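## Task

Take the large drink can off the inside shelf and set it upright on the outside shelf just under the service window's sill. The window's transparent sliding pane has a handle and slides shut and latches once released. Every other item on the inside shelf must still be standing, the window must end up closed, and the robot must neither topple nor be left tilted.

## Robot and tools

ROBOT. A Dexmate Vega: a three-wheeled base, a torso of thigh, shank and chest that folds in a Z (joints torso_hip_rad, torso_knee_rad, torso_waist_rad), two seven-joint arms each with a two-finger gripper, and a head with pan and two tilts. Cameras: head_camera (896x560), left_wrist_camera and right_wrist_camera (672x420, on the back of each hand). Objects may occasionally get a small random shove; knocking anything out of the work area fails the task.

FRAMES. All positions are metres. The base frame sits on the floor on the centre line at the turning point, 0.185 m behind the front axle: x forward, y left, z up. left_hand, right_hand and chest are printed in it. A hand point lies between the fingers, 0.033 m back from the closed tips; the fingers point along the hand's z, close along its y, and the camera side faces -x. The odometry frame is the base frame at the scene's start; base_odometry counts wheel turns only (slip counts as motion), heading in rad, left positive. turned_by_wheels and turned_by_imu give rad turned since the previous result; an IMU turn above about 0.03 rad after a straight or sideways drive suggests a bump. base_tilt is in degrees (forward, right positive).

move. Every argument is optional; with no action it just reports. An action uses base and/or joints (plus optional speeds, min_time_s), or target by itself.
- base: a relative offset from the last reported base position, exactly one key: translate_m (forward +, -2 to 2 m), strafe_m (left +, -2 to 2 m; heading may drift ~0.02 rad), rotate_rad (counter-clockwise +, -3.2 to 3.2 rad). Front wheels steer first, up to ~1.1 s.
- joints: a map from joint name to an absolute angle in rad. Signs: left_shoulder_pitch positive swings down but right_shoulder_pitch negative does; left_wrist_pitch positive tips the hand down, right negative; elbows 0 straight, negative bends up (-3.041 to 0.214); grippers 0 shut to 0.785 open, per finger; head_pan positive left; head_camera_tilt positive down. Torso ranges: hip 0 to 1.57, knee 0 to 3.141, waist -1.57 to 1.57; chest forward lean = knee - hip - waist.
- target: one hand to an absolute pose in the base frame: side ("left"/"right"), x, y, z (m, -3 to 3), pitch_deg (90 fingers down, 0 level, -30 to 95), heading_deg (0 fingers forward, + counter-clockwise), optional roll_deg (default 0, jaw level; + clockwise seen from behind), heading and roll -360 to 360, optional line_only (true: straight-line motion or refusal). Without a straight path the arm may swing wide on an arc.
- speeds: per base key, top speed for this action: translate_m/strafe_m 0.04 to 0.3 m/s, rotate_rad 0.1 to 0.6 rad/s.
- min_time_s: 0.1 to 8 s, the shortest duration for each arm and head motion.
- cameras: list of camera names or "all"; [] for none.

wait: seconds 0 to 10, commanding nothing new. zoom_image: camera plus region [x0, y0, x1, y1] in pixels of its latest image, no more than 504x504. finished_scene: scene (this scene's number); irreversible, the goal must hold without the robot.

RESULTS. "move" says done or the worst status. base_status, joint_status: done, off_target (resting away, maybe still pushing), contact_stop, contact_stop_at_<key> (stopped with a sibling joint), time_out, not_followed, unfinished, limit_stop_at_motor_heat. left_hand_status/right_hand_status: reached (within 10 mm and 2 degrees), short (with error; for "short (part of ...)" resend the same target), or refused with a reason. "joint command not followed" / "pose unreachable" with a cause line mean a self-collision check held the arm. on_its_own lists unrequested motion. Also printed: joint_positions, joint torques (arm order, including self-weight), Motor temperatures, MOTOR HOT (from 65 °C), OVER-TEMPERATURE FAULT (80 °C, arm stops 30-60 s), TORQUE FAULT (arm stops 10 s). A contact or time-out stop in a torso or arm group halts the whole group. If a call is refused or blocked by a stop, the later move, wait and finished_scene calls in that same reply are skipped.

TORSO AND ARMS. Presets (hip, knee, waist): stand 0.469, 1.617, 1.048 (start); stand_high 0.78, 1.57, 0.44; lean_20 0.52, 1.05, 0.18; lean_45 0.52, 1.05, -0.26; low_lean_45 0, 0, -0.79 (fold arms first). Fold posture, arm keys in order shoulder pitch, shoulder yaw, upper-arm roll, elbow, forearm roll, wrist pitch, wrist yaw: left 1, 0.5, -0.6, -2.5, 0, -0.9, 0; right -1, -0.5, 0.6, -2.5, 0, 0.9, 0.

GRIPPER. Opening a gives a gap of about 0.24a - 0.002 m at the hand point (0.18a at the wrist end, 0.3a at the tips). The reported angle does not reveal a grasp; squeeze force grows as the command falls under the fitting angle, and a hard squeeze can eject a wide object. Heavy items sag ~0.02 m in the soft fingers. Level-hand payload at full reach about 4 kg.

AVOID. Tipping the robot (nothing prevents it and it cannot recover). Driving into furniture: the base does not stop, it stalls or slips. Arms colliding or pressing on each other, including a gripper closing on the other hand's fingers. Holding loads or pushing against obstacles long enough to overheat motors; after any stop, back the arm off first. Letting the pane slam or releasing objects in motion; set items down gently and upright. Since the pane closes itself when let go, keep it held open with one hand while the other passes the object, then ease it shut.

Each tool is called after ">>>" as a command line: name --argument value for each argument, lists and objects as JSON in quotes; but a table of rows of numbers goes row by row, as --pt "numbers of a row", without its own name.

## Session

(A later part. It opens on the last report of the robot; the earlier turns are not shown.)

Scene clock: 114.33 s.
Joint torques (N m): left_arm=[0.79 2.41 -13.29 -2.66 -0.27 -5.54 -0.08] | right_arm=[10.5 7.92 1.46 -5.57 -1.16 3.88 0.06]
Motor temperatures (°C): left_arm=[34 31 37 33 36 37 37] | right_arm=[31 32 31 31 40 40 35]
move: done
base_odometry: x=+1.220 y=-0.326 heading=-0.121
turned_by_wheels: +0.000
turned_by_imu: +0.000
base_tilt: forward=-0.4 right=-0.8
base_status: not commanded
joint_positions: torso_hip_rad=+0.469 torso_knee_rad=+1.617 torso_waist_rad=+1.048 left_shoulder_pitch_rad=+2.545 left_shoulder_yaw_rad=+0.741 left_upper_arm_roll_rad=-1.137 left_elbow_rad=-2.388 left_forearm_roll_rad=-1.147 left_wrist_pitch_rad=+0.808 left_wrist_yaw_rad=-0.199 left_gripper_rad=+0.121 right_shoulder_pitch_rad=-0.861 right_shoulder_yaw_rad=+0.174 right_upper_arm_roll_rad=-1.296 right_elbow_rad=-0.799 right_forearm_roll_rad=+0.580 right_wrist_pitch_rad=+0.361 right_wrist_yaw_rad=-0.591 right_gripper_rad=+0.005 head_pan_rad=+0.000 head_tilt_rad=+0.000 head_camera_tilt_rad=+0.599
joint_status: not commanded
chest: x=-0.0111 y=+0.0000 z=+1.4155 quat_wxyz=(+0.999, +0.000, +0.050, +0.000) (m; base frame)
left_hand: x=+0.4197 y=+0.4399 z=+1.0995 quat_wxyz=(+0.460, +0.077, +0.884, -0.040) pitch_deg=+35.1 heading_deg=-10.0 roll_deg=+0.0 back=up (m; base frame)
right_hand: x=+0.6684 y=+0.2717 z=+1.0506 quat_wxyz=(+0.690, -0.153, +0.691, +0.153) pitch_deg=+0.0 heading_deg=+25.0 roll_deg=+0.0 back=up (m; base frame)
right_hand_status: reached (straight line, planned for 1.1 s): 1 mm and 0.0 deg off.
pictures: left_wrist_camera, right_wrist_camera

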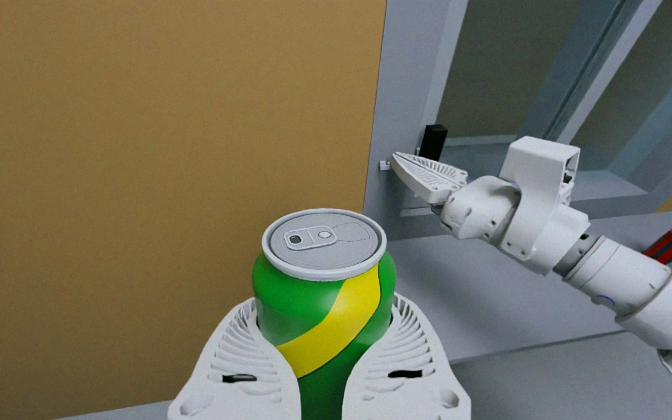

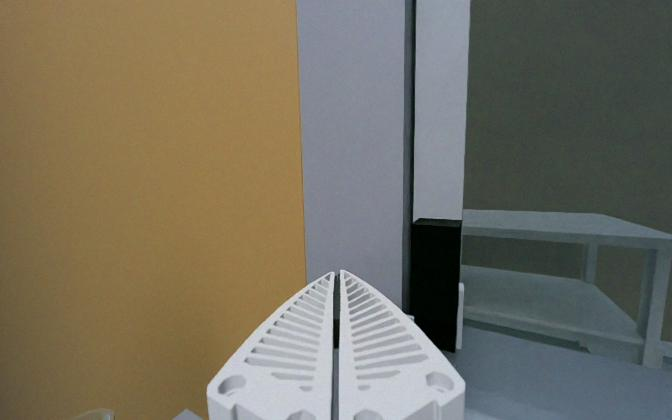

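>>> move --target '{"side": "right", "x": 0.53, "y": 0.18, "z": 1.15, "pitch_deg": 0, "heading_deg": 25}' --cameras '[]'

>>> move --target '{"side": "left", "x": 0.40, "y": 0.46, "z": 1.22, "pitch_deg": 25, "heading_deg": -10}' --cameras '[]'

>>> move --joints '{"torso_waist_rad": 0.75, "head_camera_tilt_rad": 0.4}'

Scene clock: 121.17 s.
Joint torques (N m): left_arm=[1.18 3.28 -12.94 -2.39 -0.21 -5.54 -0.11] | right_arm=[5.24 1.37 4.84 -8.92 -1.29 2.17 -0.1]
Motor temperatures (°C): left_arm=[34 31 38 33 36 37 37] | right_arm=[31 32 31 31 40 40 35]
move: done
base_odometry: x=+1.220 y=-0.326 heading=-0.121
turned_by_wheels: +0.000
turned_by_imu: +0.000
base_tilt: forward=-0.5 right=-0.6
base_status: not commanded
joint_positions: torso_hip_rad=+0.469 torso_knee_rad=+1.617 torso_waist_rad=+1.048 left_shoulder_pitch_rad=+2.545 left_shoulder_yaw_rad=+0.741 left_upper_arm_roll_rad=-1.137 left_elbow_rad=-2.388 left_forearm_roll_rad=-1.147 left_wrist_pitch_rad=+0.808 left_wrist_yaw_rad=-0.199 left_gripper_rad=+0.121 right_shoulder_pitch_rad=-0.983 right_shoulder_yaw_rad=-0.448 right_upper_arm_roll_rad=-1.357 right_elbow_rad=-2.074 right_forearm_roll_rad=+0.576 right_wrist_pitch_rad=-0.144 right_wrist_yaw_rad=-0.999 right_gripper_rad=+0.005 head_pan_rad=+0.000 head_tilt_rad=+0.000 head_camera_tilt_rad=+0.599
joint_status: not commanded
chest: x=-0.0111 y=+0.0000 z=+1.4155 quat_wxyz=(+0.999, +0.000, +0.050, +0.000) (m; base frame)
left_hand: x=+0.4197 y=+0.4399 z=+1.0995 quat_wxyz=(+0.460, +0.077, +0.884, -0.040) pitch_deg=+35.1 heading_deg=-10.0 roll_deg=+0.0 back=up (m; base frame)
right_hand: x=+0.5310 y=+0.1804 z=+1.1495 quat_wxyz=(+0.690, -0.153, +0.690, +0.153) pitch_deg=+0.0 heading_deg=+25.0 roll_deg=+0.0 back=up (m; base frame)
right_hand_status: reached (straight line, planned for 4.3 s): 1 mm and 0.0 deg off.
pictures: none
No camera images: "cameras" was empty.

Scene clock: 123.77 s.
Joint torques (N m): left_arm=[-7.24 3.39 -12.53 -2.52 -0.96 -6.33 -0.11] | right_arm=[5.25 1.21 4.77 -8.96 -1.3 2.22 -0.06]
Motor temperatures (°C): left_arm=[34 31 38 33 36 37 37] | right_arm=[31 32 31 31 40 40 35]
move: done
base_odometry: x=+1.220 y=-0.326 heading=-0.121
turned_by_wheels: +0.000
turned_by_imu: +0.000
base_tilt: forward=-0.4 right=-0.7
base_status: not commanded
joint_positions: torso_hip_rad=+0.469 torso_knee_rad=+1.617 torso_waist_rad=+1.048 left_shoulder_pitch_rad=+2.557 left_shoulder_yaw_rad=+0.603 left_upper_arm_roll_rad=-1.418 left_elbow_rad=-2.438 left_forearm_roll_rad=-1.240 left_wrist_pitch_rad=+0.803 left_wrist_yaw_rad=-0.371 left_gripper_rad=+0.121 right_shoulder_pitch_rad=-0.983 right_shoulder_yaw_rad=-0.450 right_upper_arm_roll_rad=-1.357 right_elbow_rad=-2.079 right_forearm_roll_rad=+0.576 right_wrist_pitch_rad=-0.146 right_wrist_yaw_rad=-1.000 right_gripper_rad=+0.005 head_pan_rad=+0.000 head_tilt_rad=+0.000 head_camera_tilt_rad=+0.599
joint_status: not commanded
chest: x=-0.0111 y=+0.0000 z=+1.4155 quat_wxyz=(+0.999, +0.000, +0.050, +0.000) (m; base frame)
left_hand: x=+0.4003 y=+0.4598 z=+1.2175 quat_wxyz=(+0.534, +0.073, +0.841, -0.047) pitch_deg=+25.2 heading_deg=-10.0 roll_deg=-0.1 back=up (m; base frame)
left_hand_status: reached (straight line, planned for 1.2 s): 3 mm and 0.2 deg off.
right_hand: x=+0.5302 y=+0.1799 z=+1.1500 quat_wxyz=(+0.690, -0.153, +0.690, +0.153) pitch_deg=+0.0 heading_deg=+25.0 roll_deg=+0.0 back=up (m; base frame)
pictures: none
No camera images: "cameras" was empty.

Scene clock: 126.17 s.
Joint torques (N m): left_arm=[-4.56 -0.27 -13.08 -2.17 -0.97 -5.75 -0.45] | right_arm=[0.99 1.19 1.58 -9.81 -1.34 3.1 0.1]
Motor temperatures (°C): left_arm=[34 31 38 33 36 37 37] | right_arm=[31 32 31 31 40 40 35]
move: done
base_odometry: x=+1.220 y=-0.326 heading=-0.121
turned_by_wheels: +0.000
turned_by_imu: +0.000
base_tilt: forward=-0.3 right=-0.5
base_status: not commanded
joint_positions: torso_hip_rad=+0.469 torso_knee_rad=+1.617 torso_waist_rad=+0.750 left_shoulder_pitch_rad=+2.556 left_shoulder_yaw_rad=+0.601 left_upper_arm_roll_rad=-1.423 left_elbow_rad=-2.438 left_forearm_roll_rad=-1.242 left_wrist_pitch_rad=+0.803 left_wrist_yaw_rad=-0.374 left_gripper_rad=+0.121 right_shoulder_pitch_rad=-0.983 right_shoulder_yaw_rad=-0.450 right_upper_arm_roll_rad=-1.357 right_elbow_rad=-2.079 right_forearm_roll_rad=+0.576 right_wrist_pitch_rad=-0.146 right_wrist_yaw_rad=-1.000 right_gripper_rad=+0.005 head_pan_rad=+0.000 head_tilt_rad=+0.000 head_camera_tilt_rad=+0.401
joint_status: all done
chest: x=+0.1214 y=+0.0000 z=+1.3999 quat_wxyz=(+0.980, +0.000, +0.198, +0.000) (m; base frame)
left_hand: x=+0.4566 y=+0.4600 z=+1.0917 quat_wxyz=(+0.404, +0.066, +0.911, -0.057) pitch_deg=+41.8 heading_deg=-12.2 roll_deg=-4.0 back=up (m; base frame)
right_hand: x=+0.5609 y=+0.1799 z=+0.9871 quat_wxyz=(+0.580, -0.129, +0.785, +0.174) pitch_deg=+15.4 heading_deg=+26.0 roll_deg=+7.4 back=up (m; base frame)
pictures: head_camera, left_wrist_camera, right_wrist_camera

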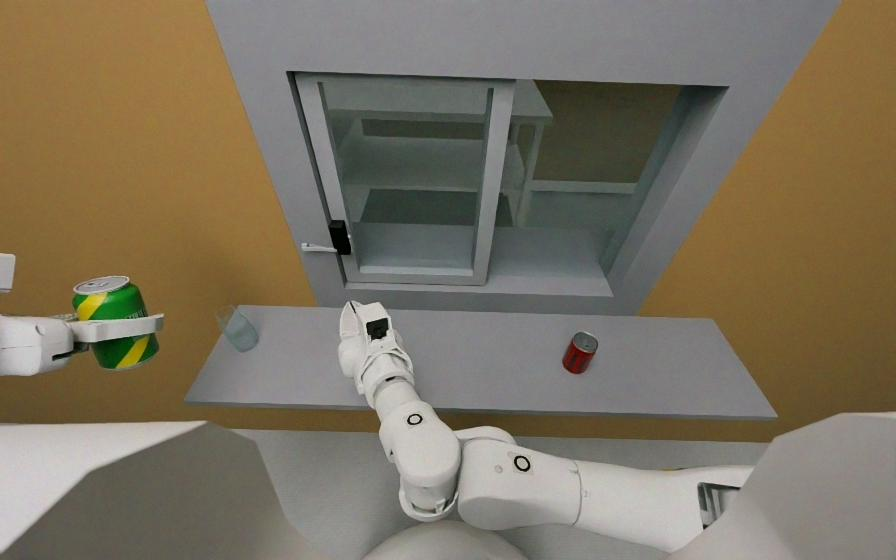

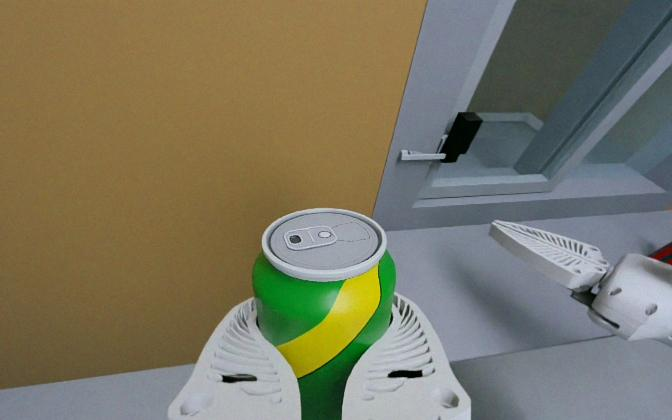

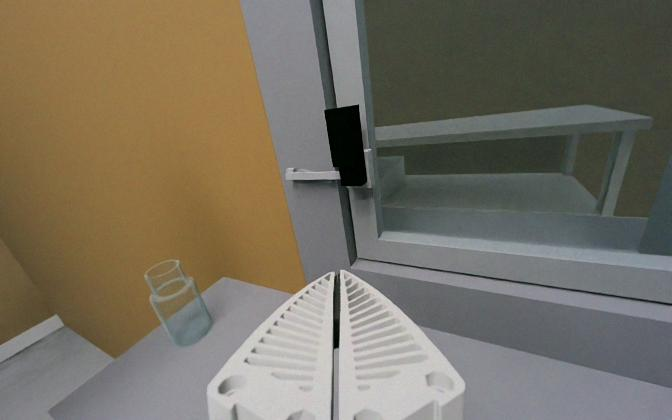

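>>> move --target '{"side": "right", "x": 0.60, "y": 0.24, "z": 1.09, "pitch_deg": 0, "heading_deg": 25}' --cameras '[]'

>>> move --target '{"side": "right", "x": 0.674, "y": 0.274, "z": 1.09, "pitch_deg": 0, "heading_deg": 25}' --cameras '[]'

>>> move --target '{"side": "right", "x": 0.674, "y": 0.274, "z": 1.03, "pitch_deg": 0, "heading_deg": 25, "line_only": true}'

>>> zoom_image --camera "left_wrist_camera" --region '[360, 80, 560, 230]'

Scene clock: 129.13 s.
Joint torques (N m): left_arm=[-4.67 -0.35 -13 -2.7 -0.95 -4.3 -0.31] | right_arm=[17.32 5.97 1.37 -6.31 -1.47 3.24 -0.12]
Motor temperatures (°C): left_arm=[34 31 38 33 36 37 37] | right_arm=[31 32 31 31 40 40 35]
move: done
base_odometry: x=+1.220 y=-0.326 heading=-0.121
turned_by_wheels: +0.000
turned_by_imu: +0.000
base_tilt: forward=-0.4 right=-0.6
base_status: not commanded
joint_positions: torso_hip_rad=+0.469 torso_knee_rad=+1.617 torso_waist_rad=+0.750 left_shoulder_pitch_rad=+2.556 left_shoulder_yaw_rad=+0.601 left_upper_arm_roll_rad=-1.423 left_elbow_rad=-2.439 left_forearm_roll_rad=-1.242 left_wrist_pitch_rad=+0.803 left_wrist_yaw_rad=-0.374 left_gripper_rad=+0.121 right_shoulder_pitch_rad=-0.866 right_shoulder_yaw_rad=-0.250 right_upper_arm_roll_rad=-1.408 right_elbow_rad=-1.893 right_forearm_roll_rad=+0.352 right_wrist_pitch_rad=-0.120 right_wrist_yaw_rad=-1.011 right_gripper_rad=+0.005 head_pan_rad=+0.000 head_tilt_rad=+0.000 head_camera_tilt_rad=+0.401
joint_status: not commanded
chest: x=+0.1214 y=+0.0000 z=+1.3999 quat_wxyz=(+0.980, +0.000, +0.198, +0.000) (m; base frame)
left_hand: x=+0.4566 y=+0.4600 z=+1.0917 quat_wxyz=(+0.404, +0.066, +0.911, -0.057) pitch_deg=+41.8 heading_deg=-12.2 roll_deg=-4.0 back=up (m; base frame)
right_hand: x=+0.5995 y=+0.2385 z=+1.0872 quat_wxyz=(+0.688, -0.153, +0.693, +0.153) pitch_deg=+0.4 heading_deg=+25.0 roll_deg=+0.1 back=up (m; base frame)
right_hand_status: reached (straight line, planned for 1.1 s): 3 mm and 0.4 deg off.
pictures: none
No camera images: "cameras" was empty.

Scene clock: 131.70 s.
Joint torques (N m): left_arm=[-4.84 1.29 -12.99 -1.97 -0.86 -5.05 -0.33] | right_arm=[20.78 7.66 13.32 -6.52 -1.19 3.43 0.1]
Motor temperatures (°C): left_arm=[34 31 38 33 36 37 37] | right_arm=[31 32 31 31 40 40 35]
move: done
base_odometry: x=+1.220 y=-0.326 heading=-0.121
turned_by_wheels: +0.000
turned_by_imu: +0.000
base_tilt: forward=-0.4 right=-0.6
base_status: not commanded
joint_positions: torso_hip_rad=+0.469 torso_knee_rad=+1.617 torso_waist_rad=+0.750 left_shoulder_pitch_rad=+2.556 left_shoulder_yaw_rad=+0.601 left_upper_arm_roll_rad=-1.423 left_elbow_rad=-2.439 left_forearm_roll_rad=-1.242 left_wrist_pitch_rad=+0.803 left_wrist_yaw_rad=-0.374 left_gripper_rad=+0.121 right_shoulder_pitch_rad=-0.765 right_shoulder_yaw_rad=-0.089 right_upper_arm_roll_rad=-1.331 right_elbow_rad=-1.615 right_forearm_roll_rad=+0.417 right_wrist_pitch_rad=-0.056 right_wrist_yaw_rad=-0.897 right_gripper_rad=+0.005 head_pan_rad=+0.000 head_tilt_rad=+0.000 head_camera_tilt_rad=+0.401
joint_status: not commanded
chest: x=+0.1214 y=+0.0000 z=+1.3999 quat_wxyz=(+0.980, +0.000, +0.198, +0.000) (m; base frame)
left_hand: x=+0.4566 y=+0.4600 z=+1.0917 quat_wxyz=(+0.404, +0.066, +0.911, -0.057) pitch_deg=+41.8 heading_deg=-12.2 roll_deg=-4.0 back=up (m; base frame)
right_hand: x=+0.6725 y=+0.2736 z=+1.0893 quat_wxyz=(+0.690, -0.153, +0.691, +0.153) pitch_deg=+0.1 heading_deg=+25.0 roll_deg=+0.0 back=up (m; base frame)
right_hand_status: reached (straight line, planned for 1.2 s): 2 mm and 0.1 deg off.
pictures: none
No camera images: "cameras" was empty.

Scene clock: 134.20 s.
Joint torques (N m): left_arm=[-5.33 0.32 -12.89 -2.38 -1.05 -5.08 -0.23] | right_arm=[-0.14 5.53 -0.16 -2.56 0.47 0.37 0.22]
Motor temperatures (°C): left_arm=[34 31 38 32 36 37 37] | right_arm=[31 32 31 31 40 40 35]
move: done
base_odometry: x=+1.220 y=-0.326 heading=-0.121
turned_by_wheels: +0.000
turned_by_imu: +0.000
base_tilt: forward=-0.2 right=-0.6
base_status: not commanded
joint_positions: torso_hip_rad=+0.469 torso_knee_rad=+1.617 torso_waist_rad=+0.750 left_shoulder_pitch_rad=+2.556 left_shoulder_yaw_rad=+0.601 left_upper_arm_roll_rad=-1.423 left_elbow_rad=-2.439 left_forearm_roll_rad=-1.242 left_wrist_pitch_rad=+0.803 left_wrist_yaw_rad=-0.374 left_gripper_rad=+0.121 right_shoulder_pitch_rad=-0.798 right_shoulder_yaw_rad=-0.035 right_upper_arm_roll_rad=-1.354 right_elbow_rad=-1.359 right_forearm_roll_rad=+0.377 right_wrist_pitch_rad=+0.151 right_wrist_yaw_rad=-0.842 right_gripper_rad=+0.005 head_pan_rad=+0.000 head_tilt_rad=+0.000 head_camera_tilt_rad=+0.401
joint_status: not commanded
chest: x=+0.1214 y=+0.0000 z=+1.3999 quat_wxyz=(+0.980, +0.000, +0.198, +0.000) (m; base frame)
left_hand: x=+0.4566 y=+0.4600 z=+1.0917 quat_wxyz=(+0.404, +0.066, +0.911, -0.057) pitch_deg=+41.8 heading_deg=-12.2 roll_deg=-4.0 back=up (m; base frame)
right_hand: x=+0.6744 y=+0.2739 z=+1.0316 quat_wxyz=(+0.691, -0.153, +0.690, +0.153) pitch_deg=-0.1 heading_deg=+25.0 roll_deg=+0.0 back=up (m; base frame)
right_hand_status: reached (straight line, planned for 1.2 s): 2 mm and 0.1 deg off.
pictures: head_camera, left_wrist_camera, right_wrist_camera

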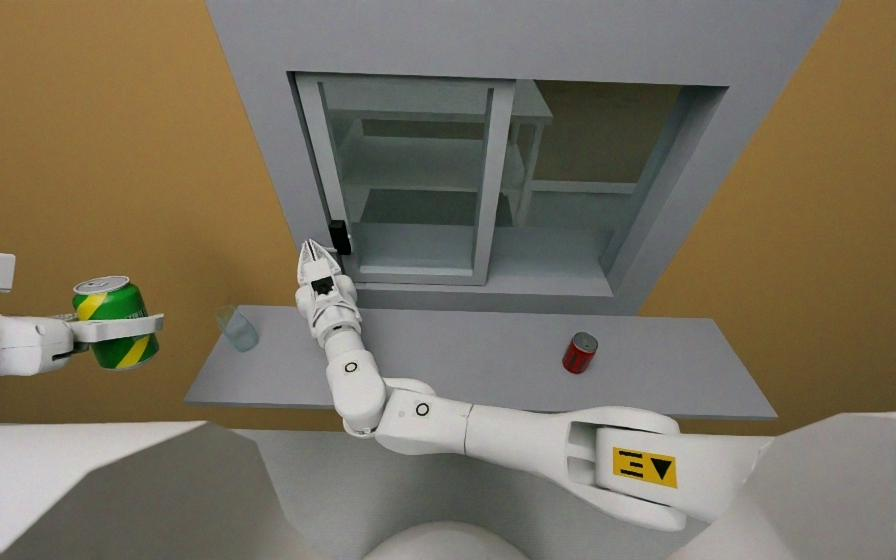

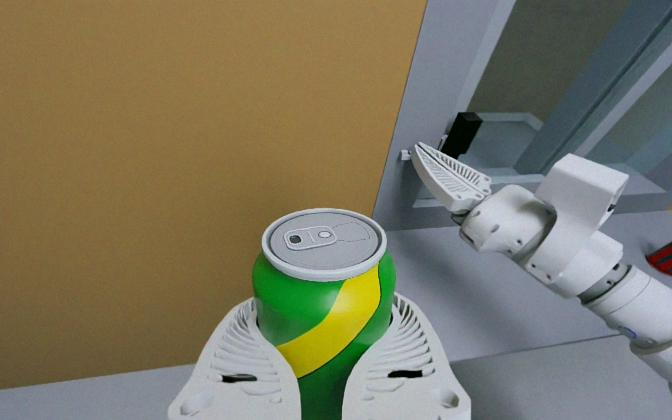

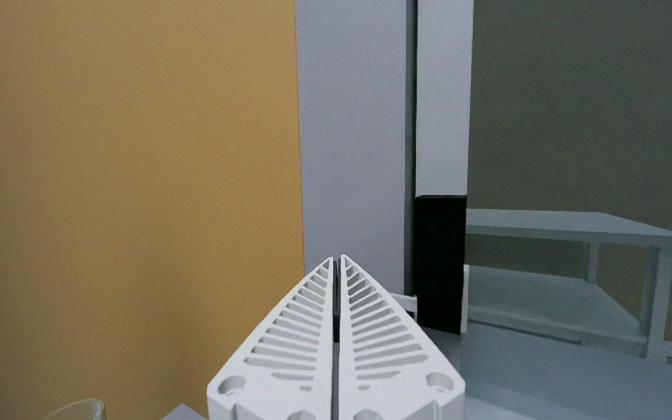

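Scaled by 2.520 from the camera's 672x420 image, which has a finer 960x600 frame.

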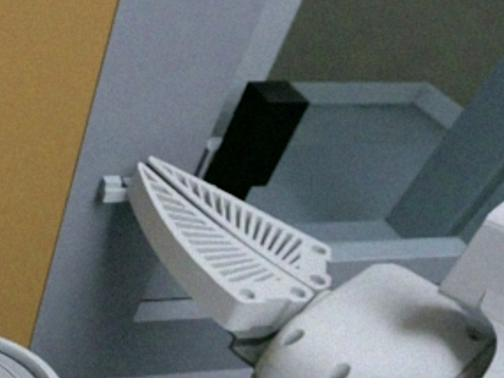

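>>> move --target '{"side": "right", "x": 0.674, "y": 0.274, "z": 1.005, "pitch_deg": 0, "heading_deg": 25, "line_only": true}'

>>> zoom_image --camera "left_wrist_camera" --region '[360, 80, 560, 230]'

Scene clock: 136.83 s.
Joint torques (N m): left_arm=[-3.85 -0.02 -12.57 -1.87 -0.85 -4.73 -0.22] | right_arm=[3.87 9.02 0.75 -6.11 -1.53 3.69 0.23]
Motor temperatures (°C): left_arm=[34 31 38 32 36 37 37] | right_arm=[31 32 31 31 40 40 35]
move: done
base_odometry: x=+1.220 y=-0.326 heading=-0.121
turned_by_wheels: +0.000
turned_by_imu: +0.000
base_tilt: forward=-0.4 right=-0.5
base_status: not commanded
joint_positions: torso_hip_rad=+0.469 torso_knee_rad=+1.617 torso_waist_rad=+0.750 left_shoulder_pitch_rad=+2.556 left_shoulder_yaw_rad=+0.601 left_upper_arm_roll_rad=-1.423 left_elbow_rad=-2.439 left_forearm_roll_rad=-1.242 left_wrist_pitch_rad=+0.803 left_wrist_yaw_rad=-0.374 left_gripper_rad=+0.121 right_shoulder_pitch_rad=-0.811 right_shoulder_yaw_rad=+0.006 right_upper_arm_roll_rad=-1.360 right_elbow_rad=-1.219 right_forearm_roll_rad=+0.364 right_wrist_pitch_rad=+0.250 right_wrist_yaw_rad=-0.816 right_gripper_rad=+0.005 head_pan_rad=+0.000 head_tilt_rad=+0.000 head_camera_tilt_rad=+0.401
joint_status: not commanded
chest: x=+0.1213 y=+0.0000 z=+1.3999 quat_wxyz=(+0.980, +0.000, +0.198, +0.000) (m; base frame)
left_hand: x=+0.4566 y=+0.4600 z=+1.0918 quat_wxyz=(+0.404, +0.066, +0.911, -0.057) pitch_deg=+41.8 heading_deg=-12.2 roll_deg=-4.0 back=up (m; base frame)
right_hand: x=+0.6743 y=+0.2737 z=+1.0054 quat_wxyz=(+0.690, -0.153, +0.690, +0.153) pitch_deg=+0.0 heading_deg=+25.0 roll_deg=+0.0 back=up (m; base frame)
right_hand_status: reached (straight line, planned for 0.8 s): 1 mm and 0.0 deg off.
pictures: head_camera, left_wrist_camera, right_wrist_camera

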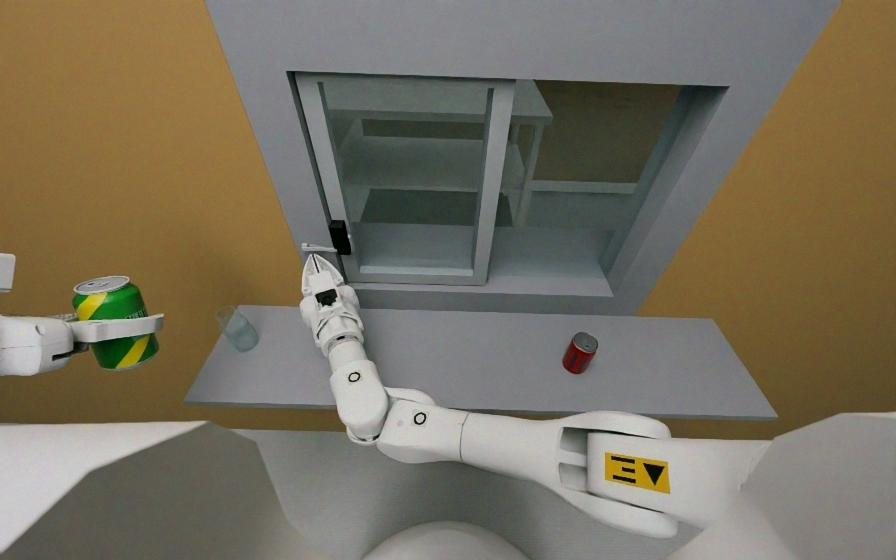

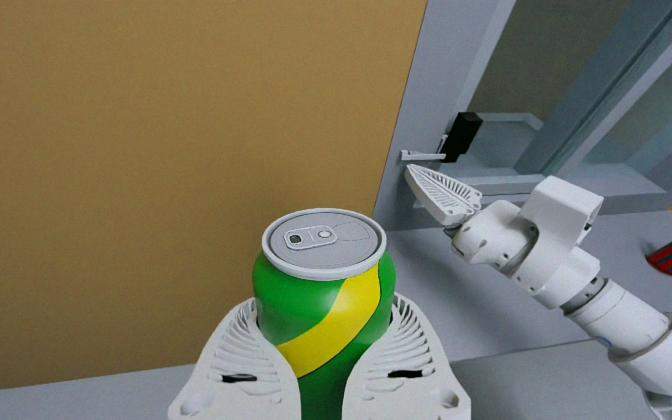

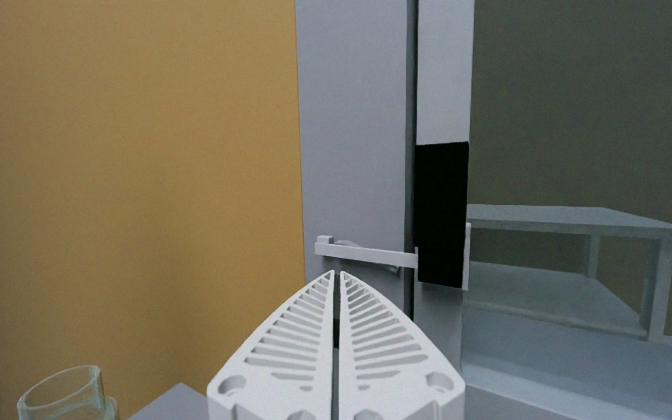

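Scaled by 2.520 from the camera's 672x420 image, which has a finer 960x600 frame.

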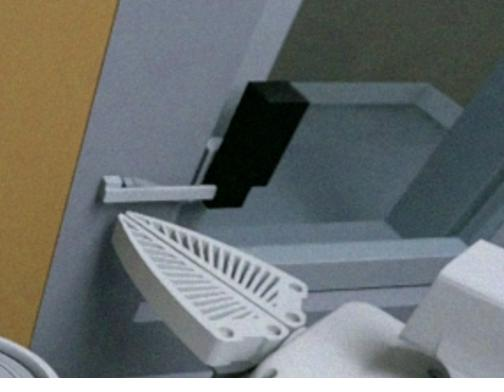

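>>> move --target '{"side": "right", "x": 0.683, "y": 0.276, "z": 1.0, "pitch_deg": 0, "heading_deg": 25, "line_only": true}' --cameras '["right_wrist_camera", "left_wrist_camera"]'

>>> move --target '{"side": "right", "x": 0.683, "y": 0.276, "z": 1.035, "pitch_deg": 0, "heading_deg": 25, "line_only": true}' --cameras '["right_wrist_camera", "left_wrist_camera"]'

>>> zoom_image --camera "left_wrist_camera" --region '[360, 80, 560, 230]'

Scene clock: 138.90 s.
Joint torques (N m): left_arm=[-3.32 -0.19 -12.28 -2.34 -0.83 -4.61 -0.21] | right_arm=[21.31 8.75 11.51 -5.05 -0.92 3.36 0.07]
Motor temperatures (°C): left_arm=[34 31 38 32 36 37 37] | right_arm=[31 32 31 31 40 40 35]
move: done
base_odometry: x=+1.220 y=-0.326 heading=-0.121
turned_by_wheels: +0.000
turned_by_imu: +0.000
base_tilt: forward=-0.4 right=-0.5
base_status: not commanded
joint_positions: torso_hip_rad=+0.469 torso_knee_rad=+1.617 torso_waist_rad=+0.750 left_shoulder_pitch_rad=+2.556 left_shoulder_yaw_rad=+0.601 left_upper_arm_roll_rad=-1.423 left_elbow_rad=-2.439 left_forearm_roll_rad=-1.242 left_wrist_pitch_rad=+0.803 left_wrist_yaw_rad=-0.374 left_gripper_rad=+0.121 right_shoulder_pitch_rad=-0.801 right_shoulder_yaw_rad=+0.035 right_upper_arm_roll_rad=-1.353 right_elbow_rad=-1.149 right_forearm_roll_rad=+0.371 right_wrist_pitch_rad=+0.284 right_wrist_yaw_rad=-0.793 right_gripper_rad=+0.005 head_pan_rad=+0.000 head_tilt_rad=+0.000 head_camera_tilt_rad=+0.401
joint_status: not commanded
chest: x=+0.1213 y=+0.0000 z=+1.3999 quat_wxyz=(+0.980, +0.000, +0.198, +0.000) (m; base frame)
left_hand: x=+0.4566 y=+0.4600 z=+1.0918 quat_wxyz=(+0.404, +0.066, +0.911, -0.057) pitch_deg=+41.8 heading_deg=-12.2 roll_deg=-4.0 back=up (m; base frame)
right_hand: x=+0.6821 y=+0.2759 z=+0.9997 quat_wxyz=(+0.690, -0.153, +0.691, +0.153) pitch_deg=+0.1 heading_deg=+25.0 roll_deg=+0.0 back=up (m; base frame)
right_hand_status: reached (straight line, planned for 0.6 s): 1 mm and 0.1 deg off.
pictures: left_wrist_camera, right_wrist_camera

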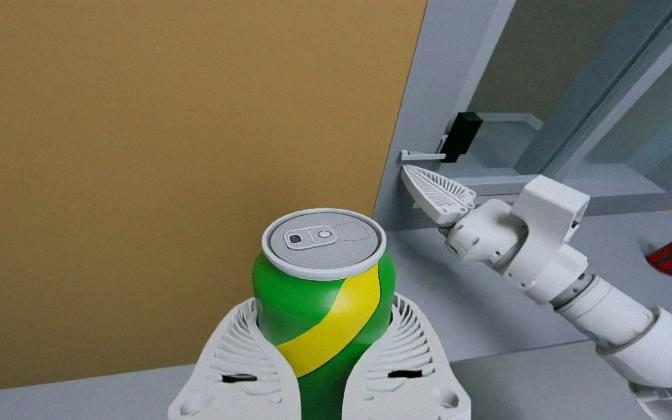

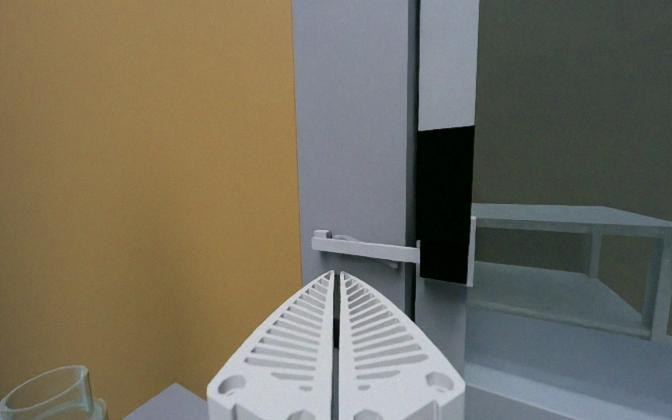

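Scene clock: 141.13 s.
Joint torques (N m): left_arm=[-3.92 -0.12 -12.33 -1.86 -0.86 -4.51 -0.1] | right_arm=[31.93 9.77 18.14 -14.24 -4.17 8 -0.4]
Motor temperatures (°C): left_arm=[34 31 38 32 36 37 37] | right_arm=[31 32 31 31 40 40 35]
move: done
base_odometry: x=+1.220 y=-0.326 heading=-0.121
turned_by_wheels: +0.000
turned_by_imu: +0.000
base_tilt: forward=-0.4 right=-0.7
base_status: not commanded
joint_positions: torso_hip_rad=+0.469 torso_knee_rad=+1.617 torso_waist_rad=+0.750 left_shoulder_pitch_rad=+2.556 left_shoulder_yaw_rad=+0.601 left_upper_arm_roll_rad=-1.423 left_elbow_rad=-2.439 left_forearm_roll_rad=-1.242 left_wrist_pitch_rad=+0.803 left_wrist_yaw_rad=-0.374 left_gripper_rad=+0.121 right_shoulder_pitch_rad=-0.785 right_shoulder_yaw_rad=-0.022 right_upper_arm_roll_rad=-1.345 right_elbow_rad=-1.337 right_forearm_roll_rad=+0.389 right_wrist_pitch_rad=+0.148 right_wrist_yaw_rad=-0.829 right_gripper_rad=+0.005 head_pan_rad=+0.000 head_tilt_rad=+0.000 head_camera_tilt_rad=+0.401
joint_status: not commanded
chest: x=+0.1216 y=+0.0000 z=+1.3998 quat_wxyz=(+0.980, +0.000, +0.198, +0.000) (m; base frame)
left_hand: x=+0.4568 y=+0.4600 z=+1.0917 quat_wxyz=(+0.404, +0.066, +0.911, -0.057) pitch_deg=+41.8 heading_deg=-12.2 roll_deg=-4.0 back=up (m; base frame)
right_hand: x=+0.6826 y=+0.2760 z=+1.0320 quat_wxyz=(+0.689, -0.154, +0.692, +0.153) pitch_deg=+0.2 heading_deg=+25.0 roll_deg=+0.0 back=up (m; base frame)
right_hand_status: reached (straight line, planned for 0.9 s): 3 mm and 0.2 deg off.
pictures: left_wrist_camera, right_wrist_camera

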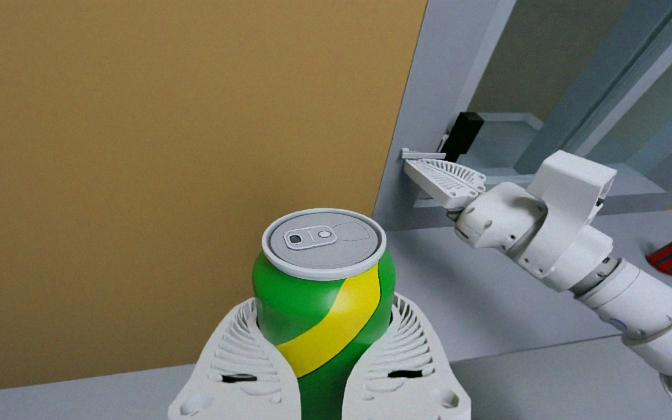

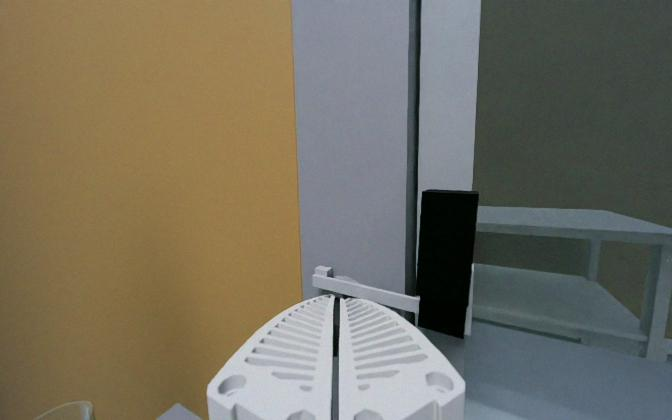

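Scaled by 2.520 from the camera's 672x420 image, which has a finer 960x600 frame.

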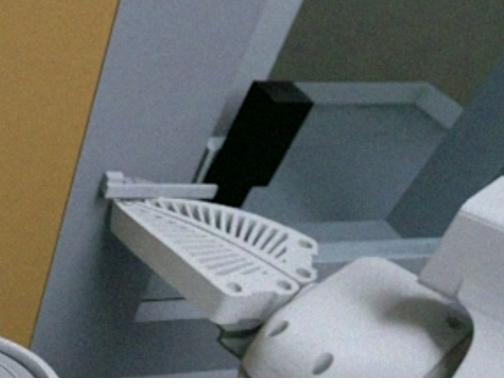

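>>> zoom_image --camera "right_wrist_camera" --region '[290, 170, 500, 350]'

Scaled by 2.400 from the camera's 672x420 image, which has a finer 960x600 frame.

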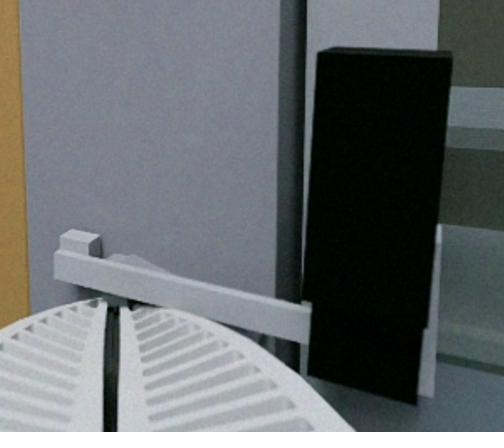

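>>> move --target '{"side": "right", "x": 0.683, "y": 0.276, "z": 1.065, "pitch_deg": 0, "heading_deg": 25, "line_only": true}' --cameras '["right_wrist_camera", "left_wrist_camera"]'

>>> zoom_image --camera "left_wrist_camera" --region '[360, 80, 560, 230]'

Scene clock: 144.67 s.
Joint torques (N m): left_arm=[-4.49 0.62 -12.35 -2.8 -0.8 -4.56 -0.16] | right_arm=[39.02 10.98 23.82 -19.5 -6.85 11.4 -0.65]
Motor temperatures (°C): left_arm=[34 31 38 32 36 37 37] | right_arm=[31 32 31 32 40 40 35]
move: done
base_odometry: x=+1.220 y=-0.326 heading=-0.121
turned_by_wheels: +0.000
turned_by_imu: +0.000
base_tilt: forward=-0.2 right=-0.6
base_status: not commanded
joint_positions: torso_hip_rad=+0.469 torso_knee_rad=+1.617 torso_waist_rad=+0.750 left_shoulder_pitch_rad=+2.556 left_shoulder_yaw_rad=+0.601 left_upper_arm_roll_rad=-1.423 left_elbow_rad=-2.439 left_forearm_roll_rad=-1.242 left_wrist_pitch_rad=+0.803 left_wrist_yaw_rad=-0.374 left_gripper_rad=+0.121 right_shoulder_pitch_rad=-0.768 right_shoulder_yaw_rad=-0.055 right_upper_arm_roll_rad=-1.333 right_elbow_rad=-1.477 right_forearm_roll_rad=+0.408 right_wrist_pitch_rad=+0.038 right_wrist_yaw_rad=-0.857 right_gripper_rad=+0.005 head_pan_rad=+0.000 head_tilt_rad=+0.000 head_camera_tilt_rad=+0.401
joint_status: not commanded
chest: x=+0.1219 y=+0.0000 z=+1.3998 quat_wxyz=(+0.980, +0.000, +0.198, +0.000) (m; base frame)
left_hand: x=+0.4569 y=+0.4600 z=+1.0915 quat_wxyz=(+0.404, +0.066, +0.911, -0.057) pitch_deg=+41.9 heading_deg=-12.2 roll_deg=-4.0 back=up (m; base frame)
right_hand: x=+0.6824 y=+0.2760 z=+1.0612 quat_wxyz=(+0.689, -0.154, +0.692, +0.152) pitch_deg=+0.3 heading_deg=+25.0 roll_deg=-0.1 back=up (m; base frame)
right_hand_status: reached (straight line, planned for 0.8 s): 4 mm and 0.3 deg off.
pictures: left_wrist_camera, right_wrist_camera

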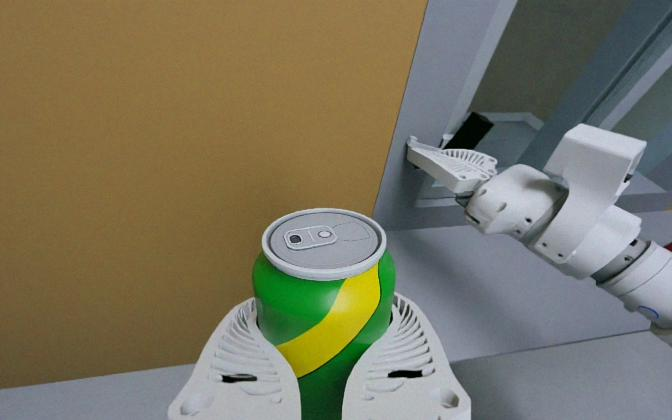

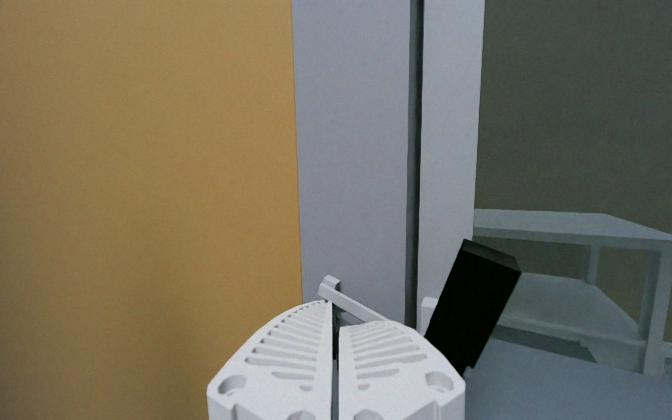

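Scaled by 2.520 from the camera's 672x420 image, which has a finer 960x600 frame.

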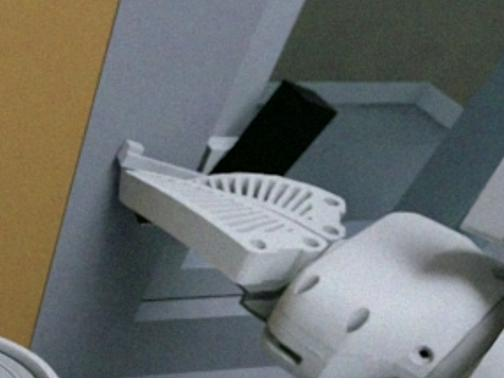

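>>> move --target '{"side": "right", "x": 0.68, "y": 0.276, "z": 1.0, "pitch_deg": 0, "heading_deg": 25}' --cameras '[]'

>>> move --target '{"side": "right", "x": 0.59, "y": 0.23, "z": 1.03, "pitch_deg": 0, "heading_deg": 20}' --cameras '[]'

>>> move --target '{"side": "right", "x": 0.59, "y": 0.20, "z": 1.065, "pitch_deg": 0, "heading_deg": 15}' --cameras '[]'

>>> move --joints '{"right_gripper_rad": 0.28}'

Scene clock: 148.80 s.
Joint torques (N m): left_arm=[-4.53 0.03 -12.66 -2.22 -0.88 -4.66 -0.26] | right_arm=[4.24 8.43 -0.73 -5.21 -1.17 1.71 1.31]
Motor temperatures (°C): left_arm=[34 31 38 32 36 37 37] | right_arm=[32 32 32 32 41 41 35]
move: done
base_odometry: x=+1.220 y=-0.326 heading=-0.121
turned_by_wheels: +0.000
turned_by_imu: +0.000
base_tilt: forward=-0.2 right=-0.8
base_status: not commanded
joint_positions: torso_hip_rad=+0.469 torso_knee_rad=+1.617 torso_waist_rad=+0.750 left_shoulder_pitch_rad=+2.556 left_shoulder_yaw_rad=+0.601 left_upper_arm_roll_rad=-1.423 left_elbow_rad=-2.439 left_forearm_roll_rad=-1.242 left_wrist_pitch_rad=+0.803 left_wrist_yaw_rad=-0.374 left_gripper_rad=+0.121 right_shoulder_pitch_rad=-0.804 right_shoulder_yaw_rad=+0.030 right_upper_arm_roll_rad=-1.355 right_elbow_rad=-1.162 right_forearm_roll_rad=+0.368 right_wrist_pitch_rad=+0.278 right_wrist_yaw_rad=-0.800 right_gripper_rad=+0.005 head_pan_rad=+0.000 head_tilt_rad=+0.000 head_camera_tilt_rad=+0.401
joint_status: not commanded
chest: x=+0.1213 y=+0.0000 z=+1.3999 quat_wxyz=(+0.980, +0.000, +0.198, +0.000) (m; base frame)
left_hand: x=+0.4566 y=+0.4600 z=+1.0918 quat_wxyz=(+0.404, +0.066, +0.911, -0.057) pitch_deg=+41.8 heading_deg=-12.2 roll_deg=-4.0 back=up (m; base frame)
right_hand: x=+0.6802 y=+0.2756 z=+1.0014 quat_wxyz=(+0.691, -0.153, +0.690, +0.153) pitch_deg=+0.0 heading_deg=+24.9 roll_deg=+0.0 back=up (m; base frame)
right_hand_status: reached (straight line, planned for 1.3 s): 1 mm and 0.1 deg off.
pictures: none
No camera images: "cameras" was empty.

Scene clock: 148.83 s.
Joint torques (N m): left_arm=[-3.47 0.56 -12.24 -1.89 -0.75 -4.5 0.02] | right_arm=[9.74 10.12 3.39 -6.11 -1.19 2.73 0.17]
Motor temperatures (°C): left_arm=[34 31 38 32 36 37 37] | right_arm=[32 32 32 32 41 41 35]
move: refused
base_odometry: x=+1.220 y=-0.326 heading=-0.121
turned_by_wheels: +0.000
turned_by_imu: +0.000
base_tilt: forward=-0.3 right=-0.7
base_status: not commanded
joint_positions: torso_hip_rad=+0.469 torso_knee_rad=+1.617 torso_waist_rad=+0.750 left_shoulder_pitch_rad=+2.556 left_shoulder_yaw_rad=+0.601 left_upper_arm_roll_rad=-1.423 left_elbow_rad=-2.439 left_forearm_roll_rad=-1.242 left_wrist_pitch_rad=+0.803 left_wrist_yaw_rad=-0.374 left_gripper_rad=+0.121 right_shoulder_pitch_rad=-0.804 right_shoulder_yaw_rad=+0.030 right_upper_arm_roll_rad=-1.355 right_elbow_rad=-1.162 right_forearm_roll_rad=+0.367 right_wrist_pitch_rad=+0.278 right_wrist_yaw_rad=-0.800 right_gripper_rad=+0.005 head_pan_rad=+0.000 head_tilt_rad=+0.000 head_camera_tilt_rad=+0.401
joint_status: not commanded
chest: x=+0.1213 y=+0.0000 z=+1.3999 quat_wxyz=(+0.980, +0.000, +0.198, +0.000) (m; base frame)
left_hand: x=+0.4566 y=+0.4600 z=+1.0918 quat_wxyz=(+0.404, +0.066, +0.911, -0.057) pitch_deg=+41.8 heading_deg=-12.2 roll_deg=-4.0 back=up (m; base frame)
right_hand: x=+0.6802 y=+0.2756 z=+1.0013 quat_wxyz=(+0.691, -0.153, +0.690, +0.153) pitch_deg=+0.0 heading_deg=+24.9 roll_deg=+0.0 back=up (m; base frame)
right_hand_status: refused: the robot was not at rest, so the target was not started. Send it again once the robot is at rest.
pictures: none
No camera images: "cameras" was empty.

not run: a stop came earlier in this reply.

not run: a stop came earlier in this reply.

>>> move --target '{"side": "right", "x": 0.59, "y": 0.23, "z": 1.03, "pitch_deg": 0, "heading_deg": 20}' --cameras '[]'

>>> move --target '{"side": "right", "x": 0.59, "y": 0.20, "z": 1.065, "pitch_deg": 0, "heading_deg": 15}' --cameras '[]'

>>> move --joints '{"right_gripper_rad": 0.28}'

Scene clock: 152.40 s.
Joint torques (N m): left_arm=[-4.19 0.34 -12.57 -2 -0.82 -4.59 -0.09] | right_arm=[1.75 4.64 0.46 -8.7 -1.75 2.32 -0.09]
Motor temperatures (°C): left_arm=[34 31 38 32 36 37 37] | right_arm=[32 32 31 32 41 41 35]
move: done
base_odometry: x=+1.220 y=-0.326 heading=-0.121
turned_by_wheels: +0.000
turned_by_imu: +0.000
base_tilt: forward=-0.3 right=-0.5
base_status: not commanded
joint_positions: torso_hip_rad=+0.469 torso_knee_rad=+1.617 torso_waist_rad=+0.750 left_shoulder_pitch_rad=+2.556 left_shoulder_yaw_rad=+0.601 left_upper_arm_roll_rad=-1.423 left_elbow_rad=-2.439 left_forearm_roll_rad=-1.242 left_wrist_pitch_rad=+0.803 left_wrist_yaw_rad=-0.374 left_gripper_rad=+0.121 right_shoulder_pitch_rad=-0.941 right_shoulder_yaw_rad=-0.157 right_upper_arm_roll_rad=-1.438 right_elbow_rad=-1.622 right_forearm_roll_rad=+0.251 right_wrist_pitch_rad=+0.071 right_wrist_yaw_rad=-1.067 right_gripper_rad=+0.005 head_pan_rad=+0.000 head_tilt_rad=+0.000 head_camera_tilt_rad=+0.401
joint_status: not commanded
chest: x=+0.1214 y=+0.0000 z=+1.3999 quat_wxyz=(+0.980, +0.000, +0.198, +0.000) (m; base frame)
left_hand: x=+0.4566 y=+0.4600 z=+1.0918 quat_wxyz=(+0.404, +0.066, +0.911, -0.057) pitch_deg=+41.8 heading_deg=-12.2 roll_deg=-4.0 back=up (m; base frame)
right_hand: x=+0.5913 y=+0.2305 z=+1.0295 quat_wxyz=(+0.696, -0.123, +0.696, +0.123) pitch_deg=+0.0 heading_deg=+20.0 roll_deg=+0.0 back=up (m; base frame)
right_hand_status: reached (straight line, planned for 1.8 s): 1 mm and 0.1 deg off.
pictures: none
No camera images: "cameras" was empty.

Scene clock: 154.53 s.
Joint torques (N m): left_arm=[-4.84 0.94 -12.27 -3.19 -0.85 -4.68 -0.12] | right_arm=[-0.38 4.86 9.85 -9.1 -1.89 3.07 -0.15]
Motor temperatures (°C): left_arm=[34 31 38 32 36 37 37] | right_arm=[31 32 31 32 41 41 35]
move: done
base_odometry: x=+1.220 y=-0.326 heading=-0.121
turned_by_wheels: +0.000
turned_by_imu: +0.000
base_tilt: forward=-0.4 right=-0.5
base_status: not commanded
joint_positions: torso_hip_rad=+0.469 torso_knee_rad=+1.617 torso_waist_rad=+0.750 left_shoulder_pitch_rad=+2.556 left_shoulder_yaw_rad=+0.601 left_upper_arm_roll_rad=-1.423 left_elbow_rad=-2.439 left_forearm_roll_rad=-1.242 left_wrist_pitch_rad=+0.803 left_wrist_yaw_rad=-0.374 left_gripper_rad=+0.121 right_shoulder_pitch_rad=-1.051 right_shoulder_yaw_rad=-0.165 right_upper_arm_roll_rad=-1.338 right_elbow_rad=-1.787 right_forearm_roll_rad=+0.156 right_wrist_pitch_rad=-0.084 right_wrist_yaw_rad=-1.087 right_gripper_rad=+0.005 head_pan_rad=+0.000 head_tilt_rad=+0.000 head_camera_tilt_rad=+0.401
joint_status: not commanded
chest: x=+0.1214 y=+0.0000 z=+1.3999 quat_wxyz=(+0.980, +0.000, +0.198, +0.000) (m; base frame)
left_hand: x=+0.4566 y=+0.4600 z=+1.0918 quat_wxyz=(+0.404, +0.066, +0.911, -0.057) pitch_deg=+41.8 heading_deg=-12.2 roll_deg=-4.0 back=up (m; base frame)
right_hand: x=+0.5898 y=+0.2013 z=+1.0639 quat_wxyz=(+0.701, -0.094, +0.701, +0.093) pitch_deg=+0.0 heading_deg=+15.2 roll_deg=+0.0 back=up (m; base frame)
right_hand_status: reached (straight line, planned for 0.9 s): 2 mm and 0.2 deg off.
pictures: none
No camera images: "cameras" was empty.

Scene clock: 155.33 s.
Joint torques (N m): left_arm=[-4.74 0.68 -12.43 -1.76 -0.87 -4.86 -0.15] | right_arm=[-1.25 4.62 9.17 -10.1 -1.73 2.82 -0.11]
Motor temperatures (°C): left_arm=[34 31 38 32 36 37 37] | right_arm=[31 32 31 32 41 41 35]
move: done
base_odometry: x=+1.220 y=-0.326 heading=-0.121
turned_by_wheels: +0.000
turned_by_imu: +0.000
base_tilt: forward=-0.4 right=-0.7
base_status: not commanded
joint_positions: torso_hip_rad=+0.469 torso_knee_rad=+1.617 torso_waist_rad=+0.750 left_shoulder_pitch_rad=+2.556 left_shoulder_yaw_rad=+0.601 left_upper_arm_roll_rad=-1.423 left_elbow_rad=-2.439 left_forearm_roll_rad=-1.242 left_wrist_pitch_rad=+0.803 left_wrist_yaw_rad=-0.374 left_gripper_rad=+0.121 right_shoulder_pitch_rad=-1.054 right_shoulder_yaw_rad=-0.165 right_upper_arm_roll_rad=-1.336 right_elbow_rad=-1.791 right_forearm_roll_rad=+0.154 right_wrist_pitch_rad=-0.087 right_wrist_yaw_rad=-1.087 right_gripper_rad=+0.280 head_pan_rad=+0.000 head_tilt_rad=+0.000 head_camera_tilt_rad=+0.401
joint_status: all done
chest: x=+0.1214 y=+0.0000 z=+1.3999 quat_wxyz=(+0.980, +0.000, +0.198, +0.000) (m; base frame)
left_hand: x=+0.4566 y=+0.4600 z=+1.0918 quat_wxyz=(+0.404, +0.066, +0.911, -0.057) pitch_deg=+41.8 heading_deg=-12.2 roll_deg=-4.0 back=up (m; base frame)
right_hand: x=+0.5899 y=+0.2004 z=+1.0646 quat_wxyz=(+0.701, -0.093, +0.701, +0.093) pitch_deg=+0.0 heading_deg=+15.1 roll_deg=+0.0 back=up (m; base frame)
pictures: head_camera, left_wrist_camera, right_wrist_camera

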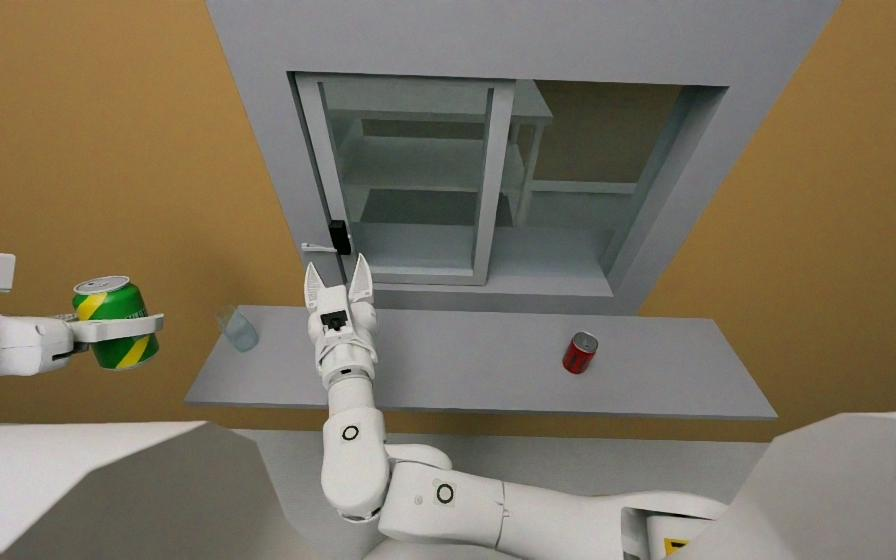

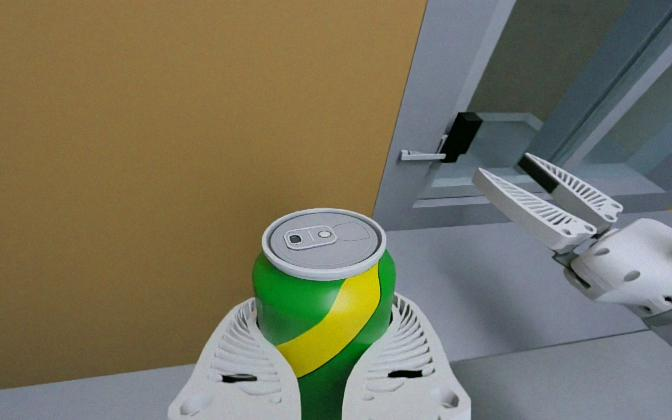

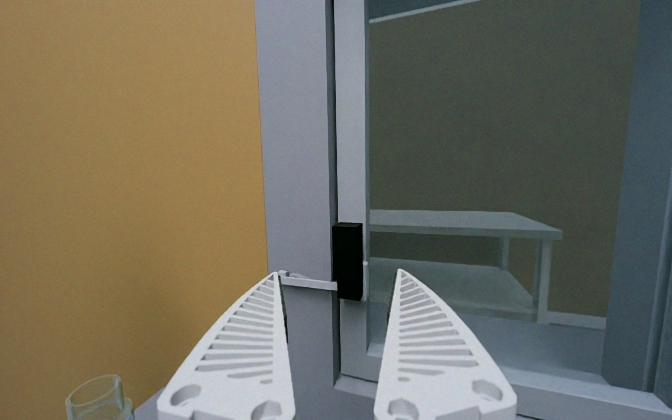

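>>> move --target '{"side": "right", "x": 0.672, "y": 0.212, "z": 1.066, "pitch_deg": 0, "heading_deg": 15}' --cameras '["right_wrist_camera", "left_wrist_camera"]'

>>> zoom_image --camera "left_wrist_camera" --region '[360, 80, 560, 230]'

Scene clock: 158.07 s.
Joint torques (N m): left_arm=[-3.85 0.56 -12.4 -2.28 -0.79 -4.29 -0.28] | right_arm=[19.92 7.63 10.27 -6.77 -1.21 3.65 -0.05]
Motor temperatures (°C): left_arm=[34 31 38 32 36 37 37] | right_arm=[31 32 31 32 41 40 35]
move: done
base_odometry: x=+1.220 y=-0.326 heading=-0.121
turned_by_wheels: +0.000
turned_by_imu: +0.000
base_tilt: forward=-0.3 right=-0.6
base_status: not commanded
joint_positions: torso_hip_rad=+0.469 torso_knee_rad=+1.617 torso_waist_rad=+0.750 left_shoulder_pitch_rad=+2.556 left_shoulder_yaw_rad=+0.601 left_upper_arm_roll_rad=-1.423 left_elbow_rad=-2.439 left_forearm_roll_rad=-1.242 left_wrist_pitch_rad=+0.803 left_wrist_yaw_rad=-0.374 left_gripper_rad=+0.121 right_shoulder_pitch_rad=-0.937 right_shoulder_yaw_rad=-0.072 right_upper_arm_roll_rad=-1.240 right_elbow_rad=-1.605 right_forearm_roll_rad=+0.246 right_wrist_pitch_rad=-0.044 right_wrist_yaw_rad=-0.979 right_gripper_rad=+0.280 head_pan_rad=+0.000 head_tilt_rad=+0.000 head_camera_tilt_rad=+0.401
joint_status: not commanded
chest: x=+0.1214 y=+0.0000 z=+1.3999 quat_wxyz=(+0.980, +0.000, +0.198, +0.000) (m; base frame)
left_hand: x=+0.4566 y=+0.4600 z=+1.0918 quat_wxyz=(+0.404, +0.066, +0.911, -0.057) pitch_deg=+41.8 heading_deg=-12.2 roll_deg=-4.0 back=up (m; base frame)
right_hand: x=+0.6697 y=+0.2119 z=+1.0653 quat_wxyz=(+0.701, -0.093, +0.701, +0.092) pitch_deg=+0.0 heading_deg=+15.0 roll_deg=+0.0 back=up (m; base frame)
right_hand_status: reached (straight line, planned for 0.9 s): 2 mm and 0.1 deg off.
pictures: left_wrist_camera, right_wrist_camera

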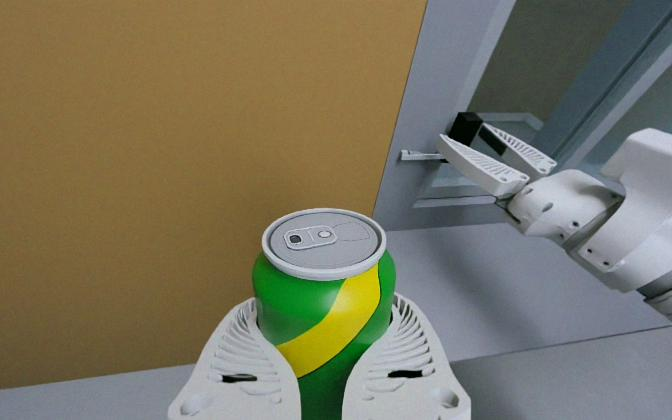

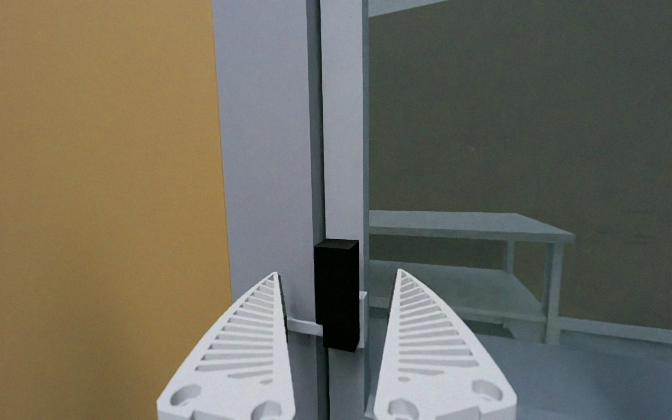

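Scaled by 2.520 from the camera's 672x420 image, which has a finer 960x600 frame.

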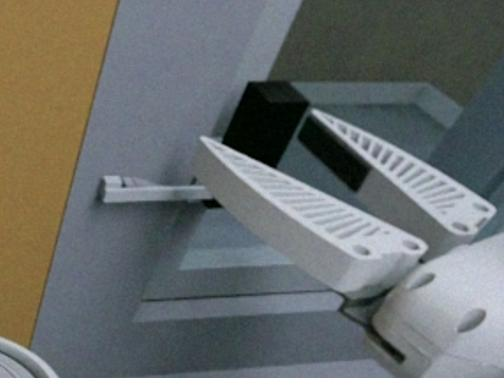

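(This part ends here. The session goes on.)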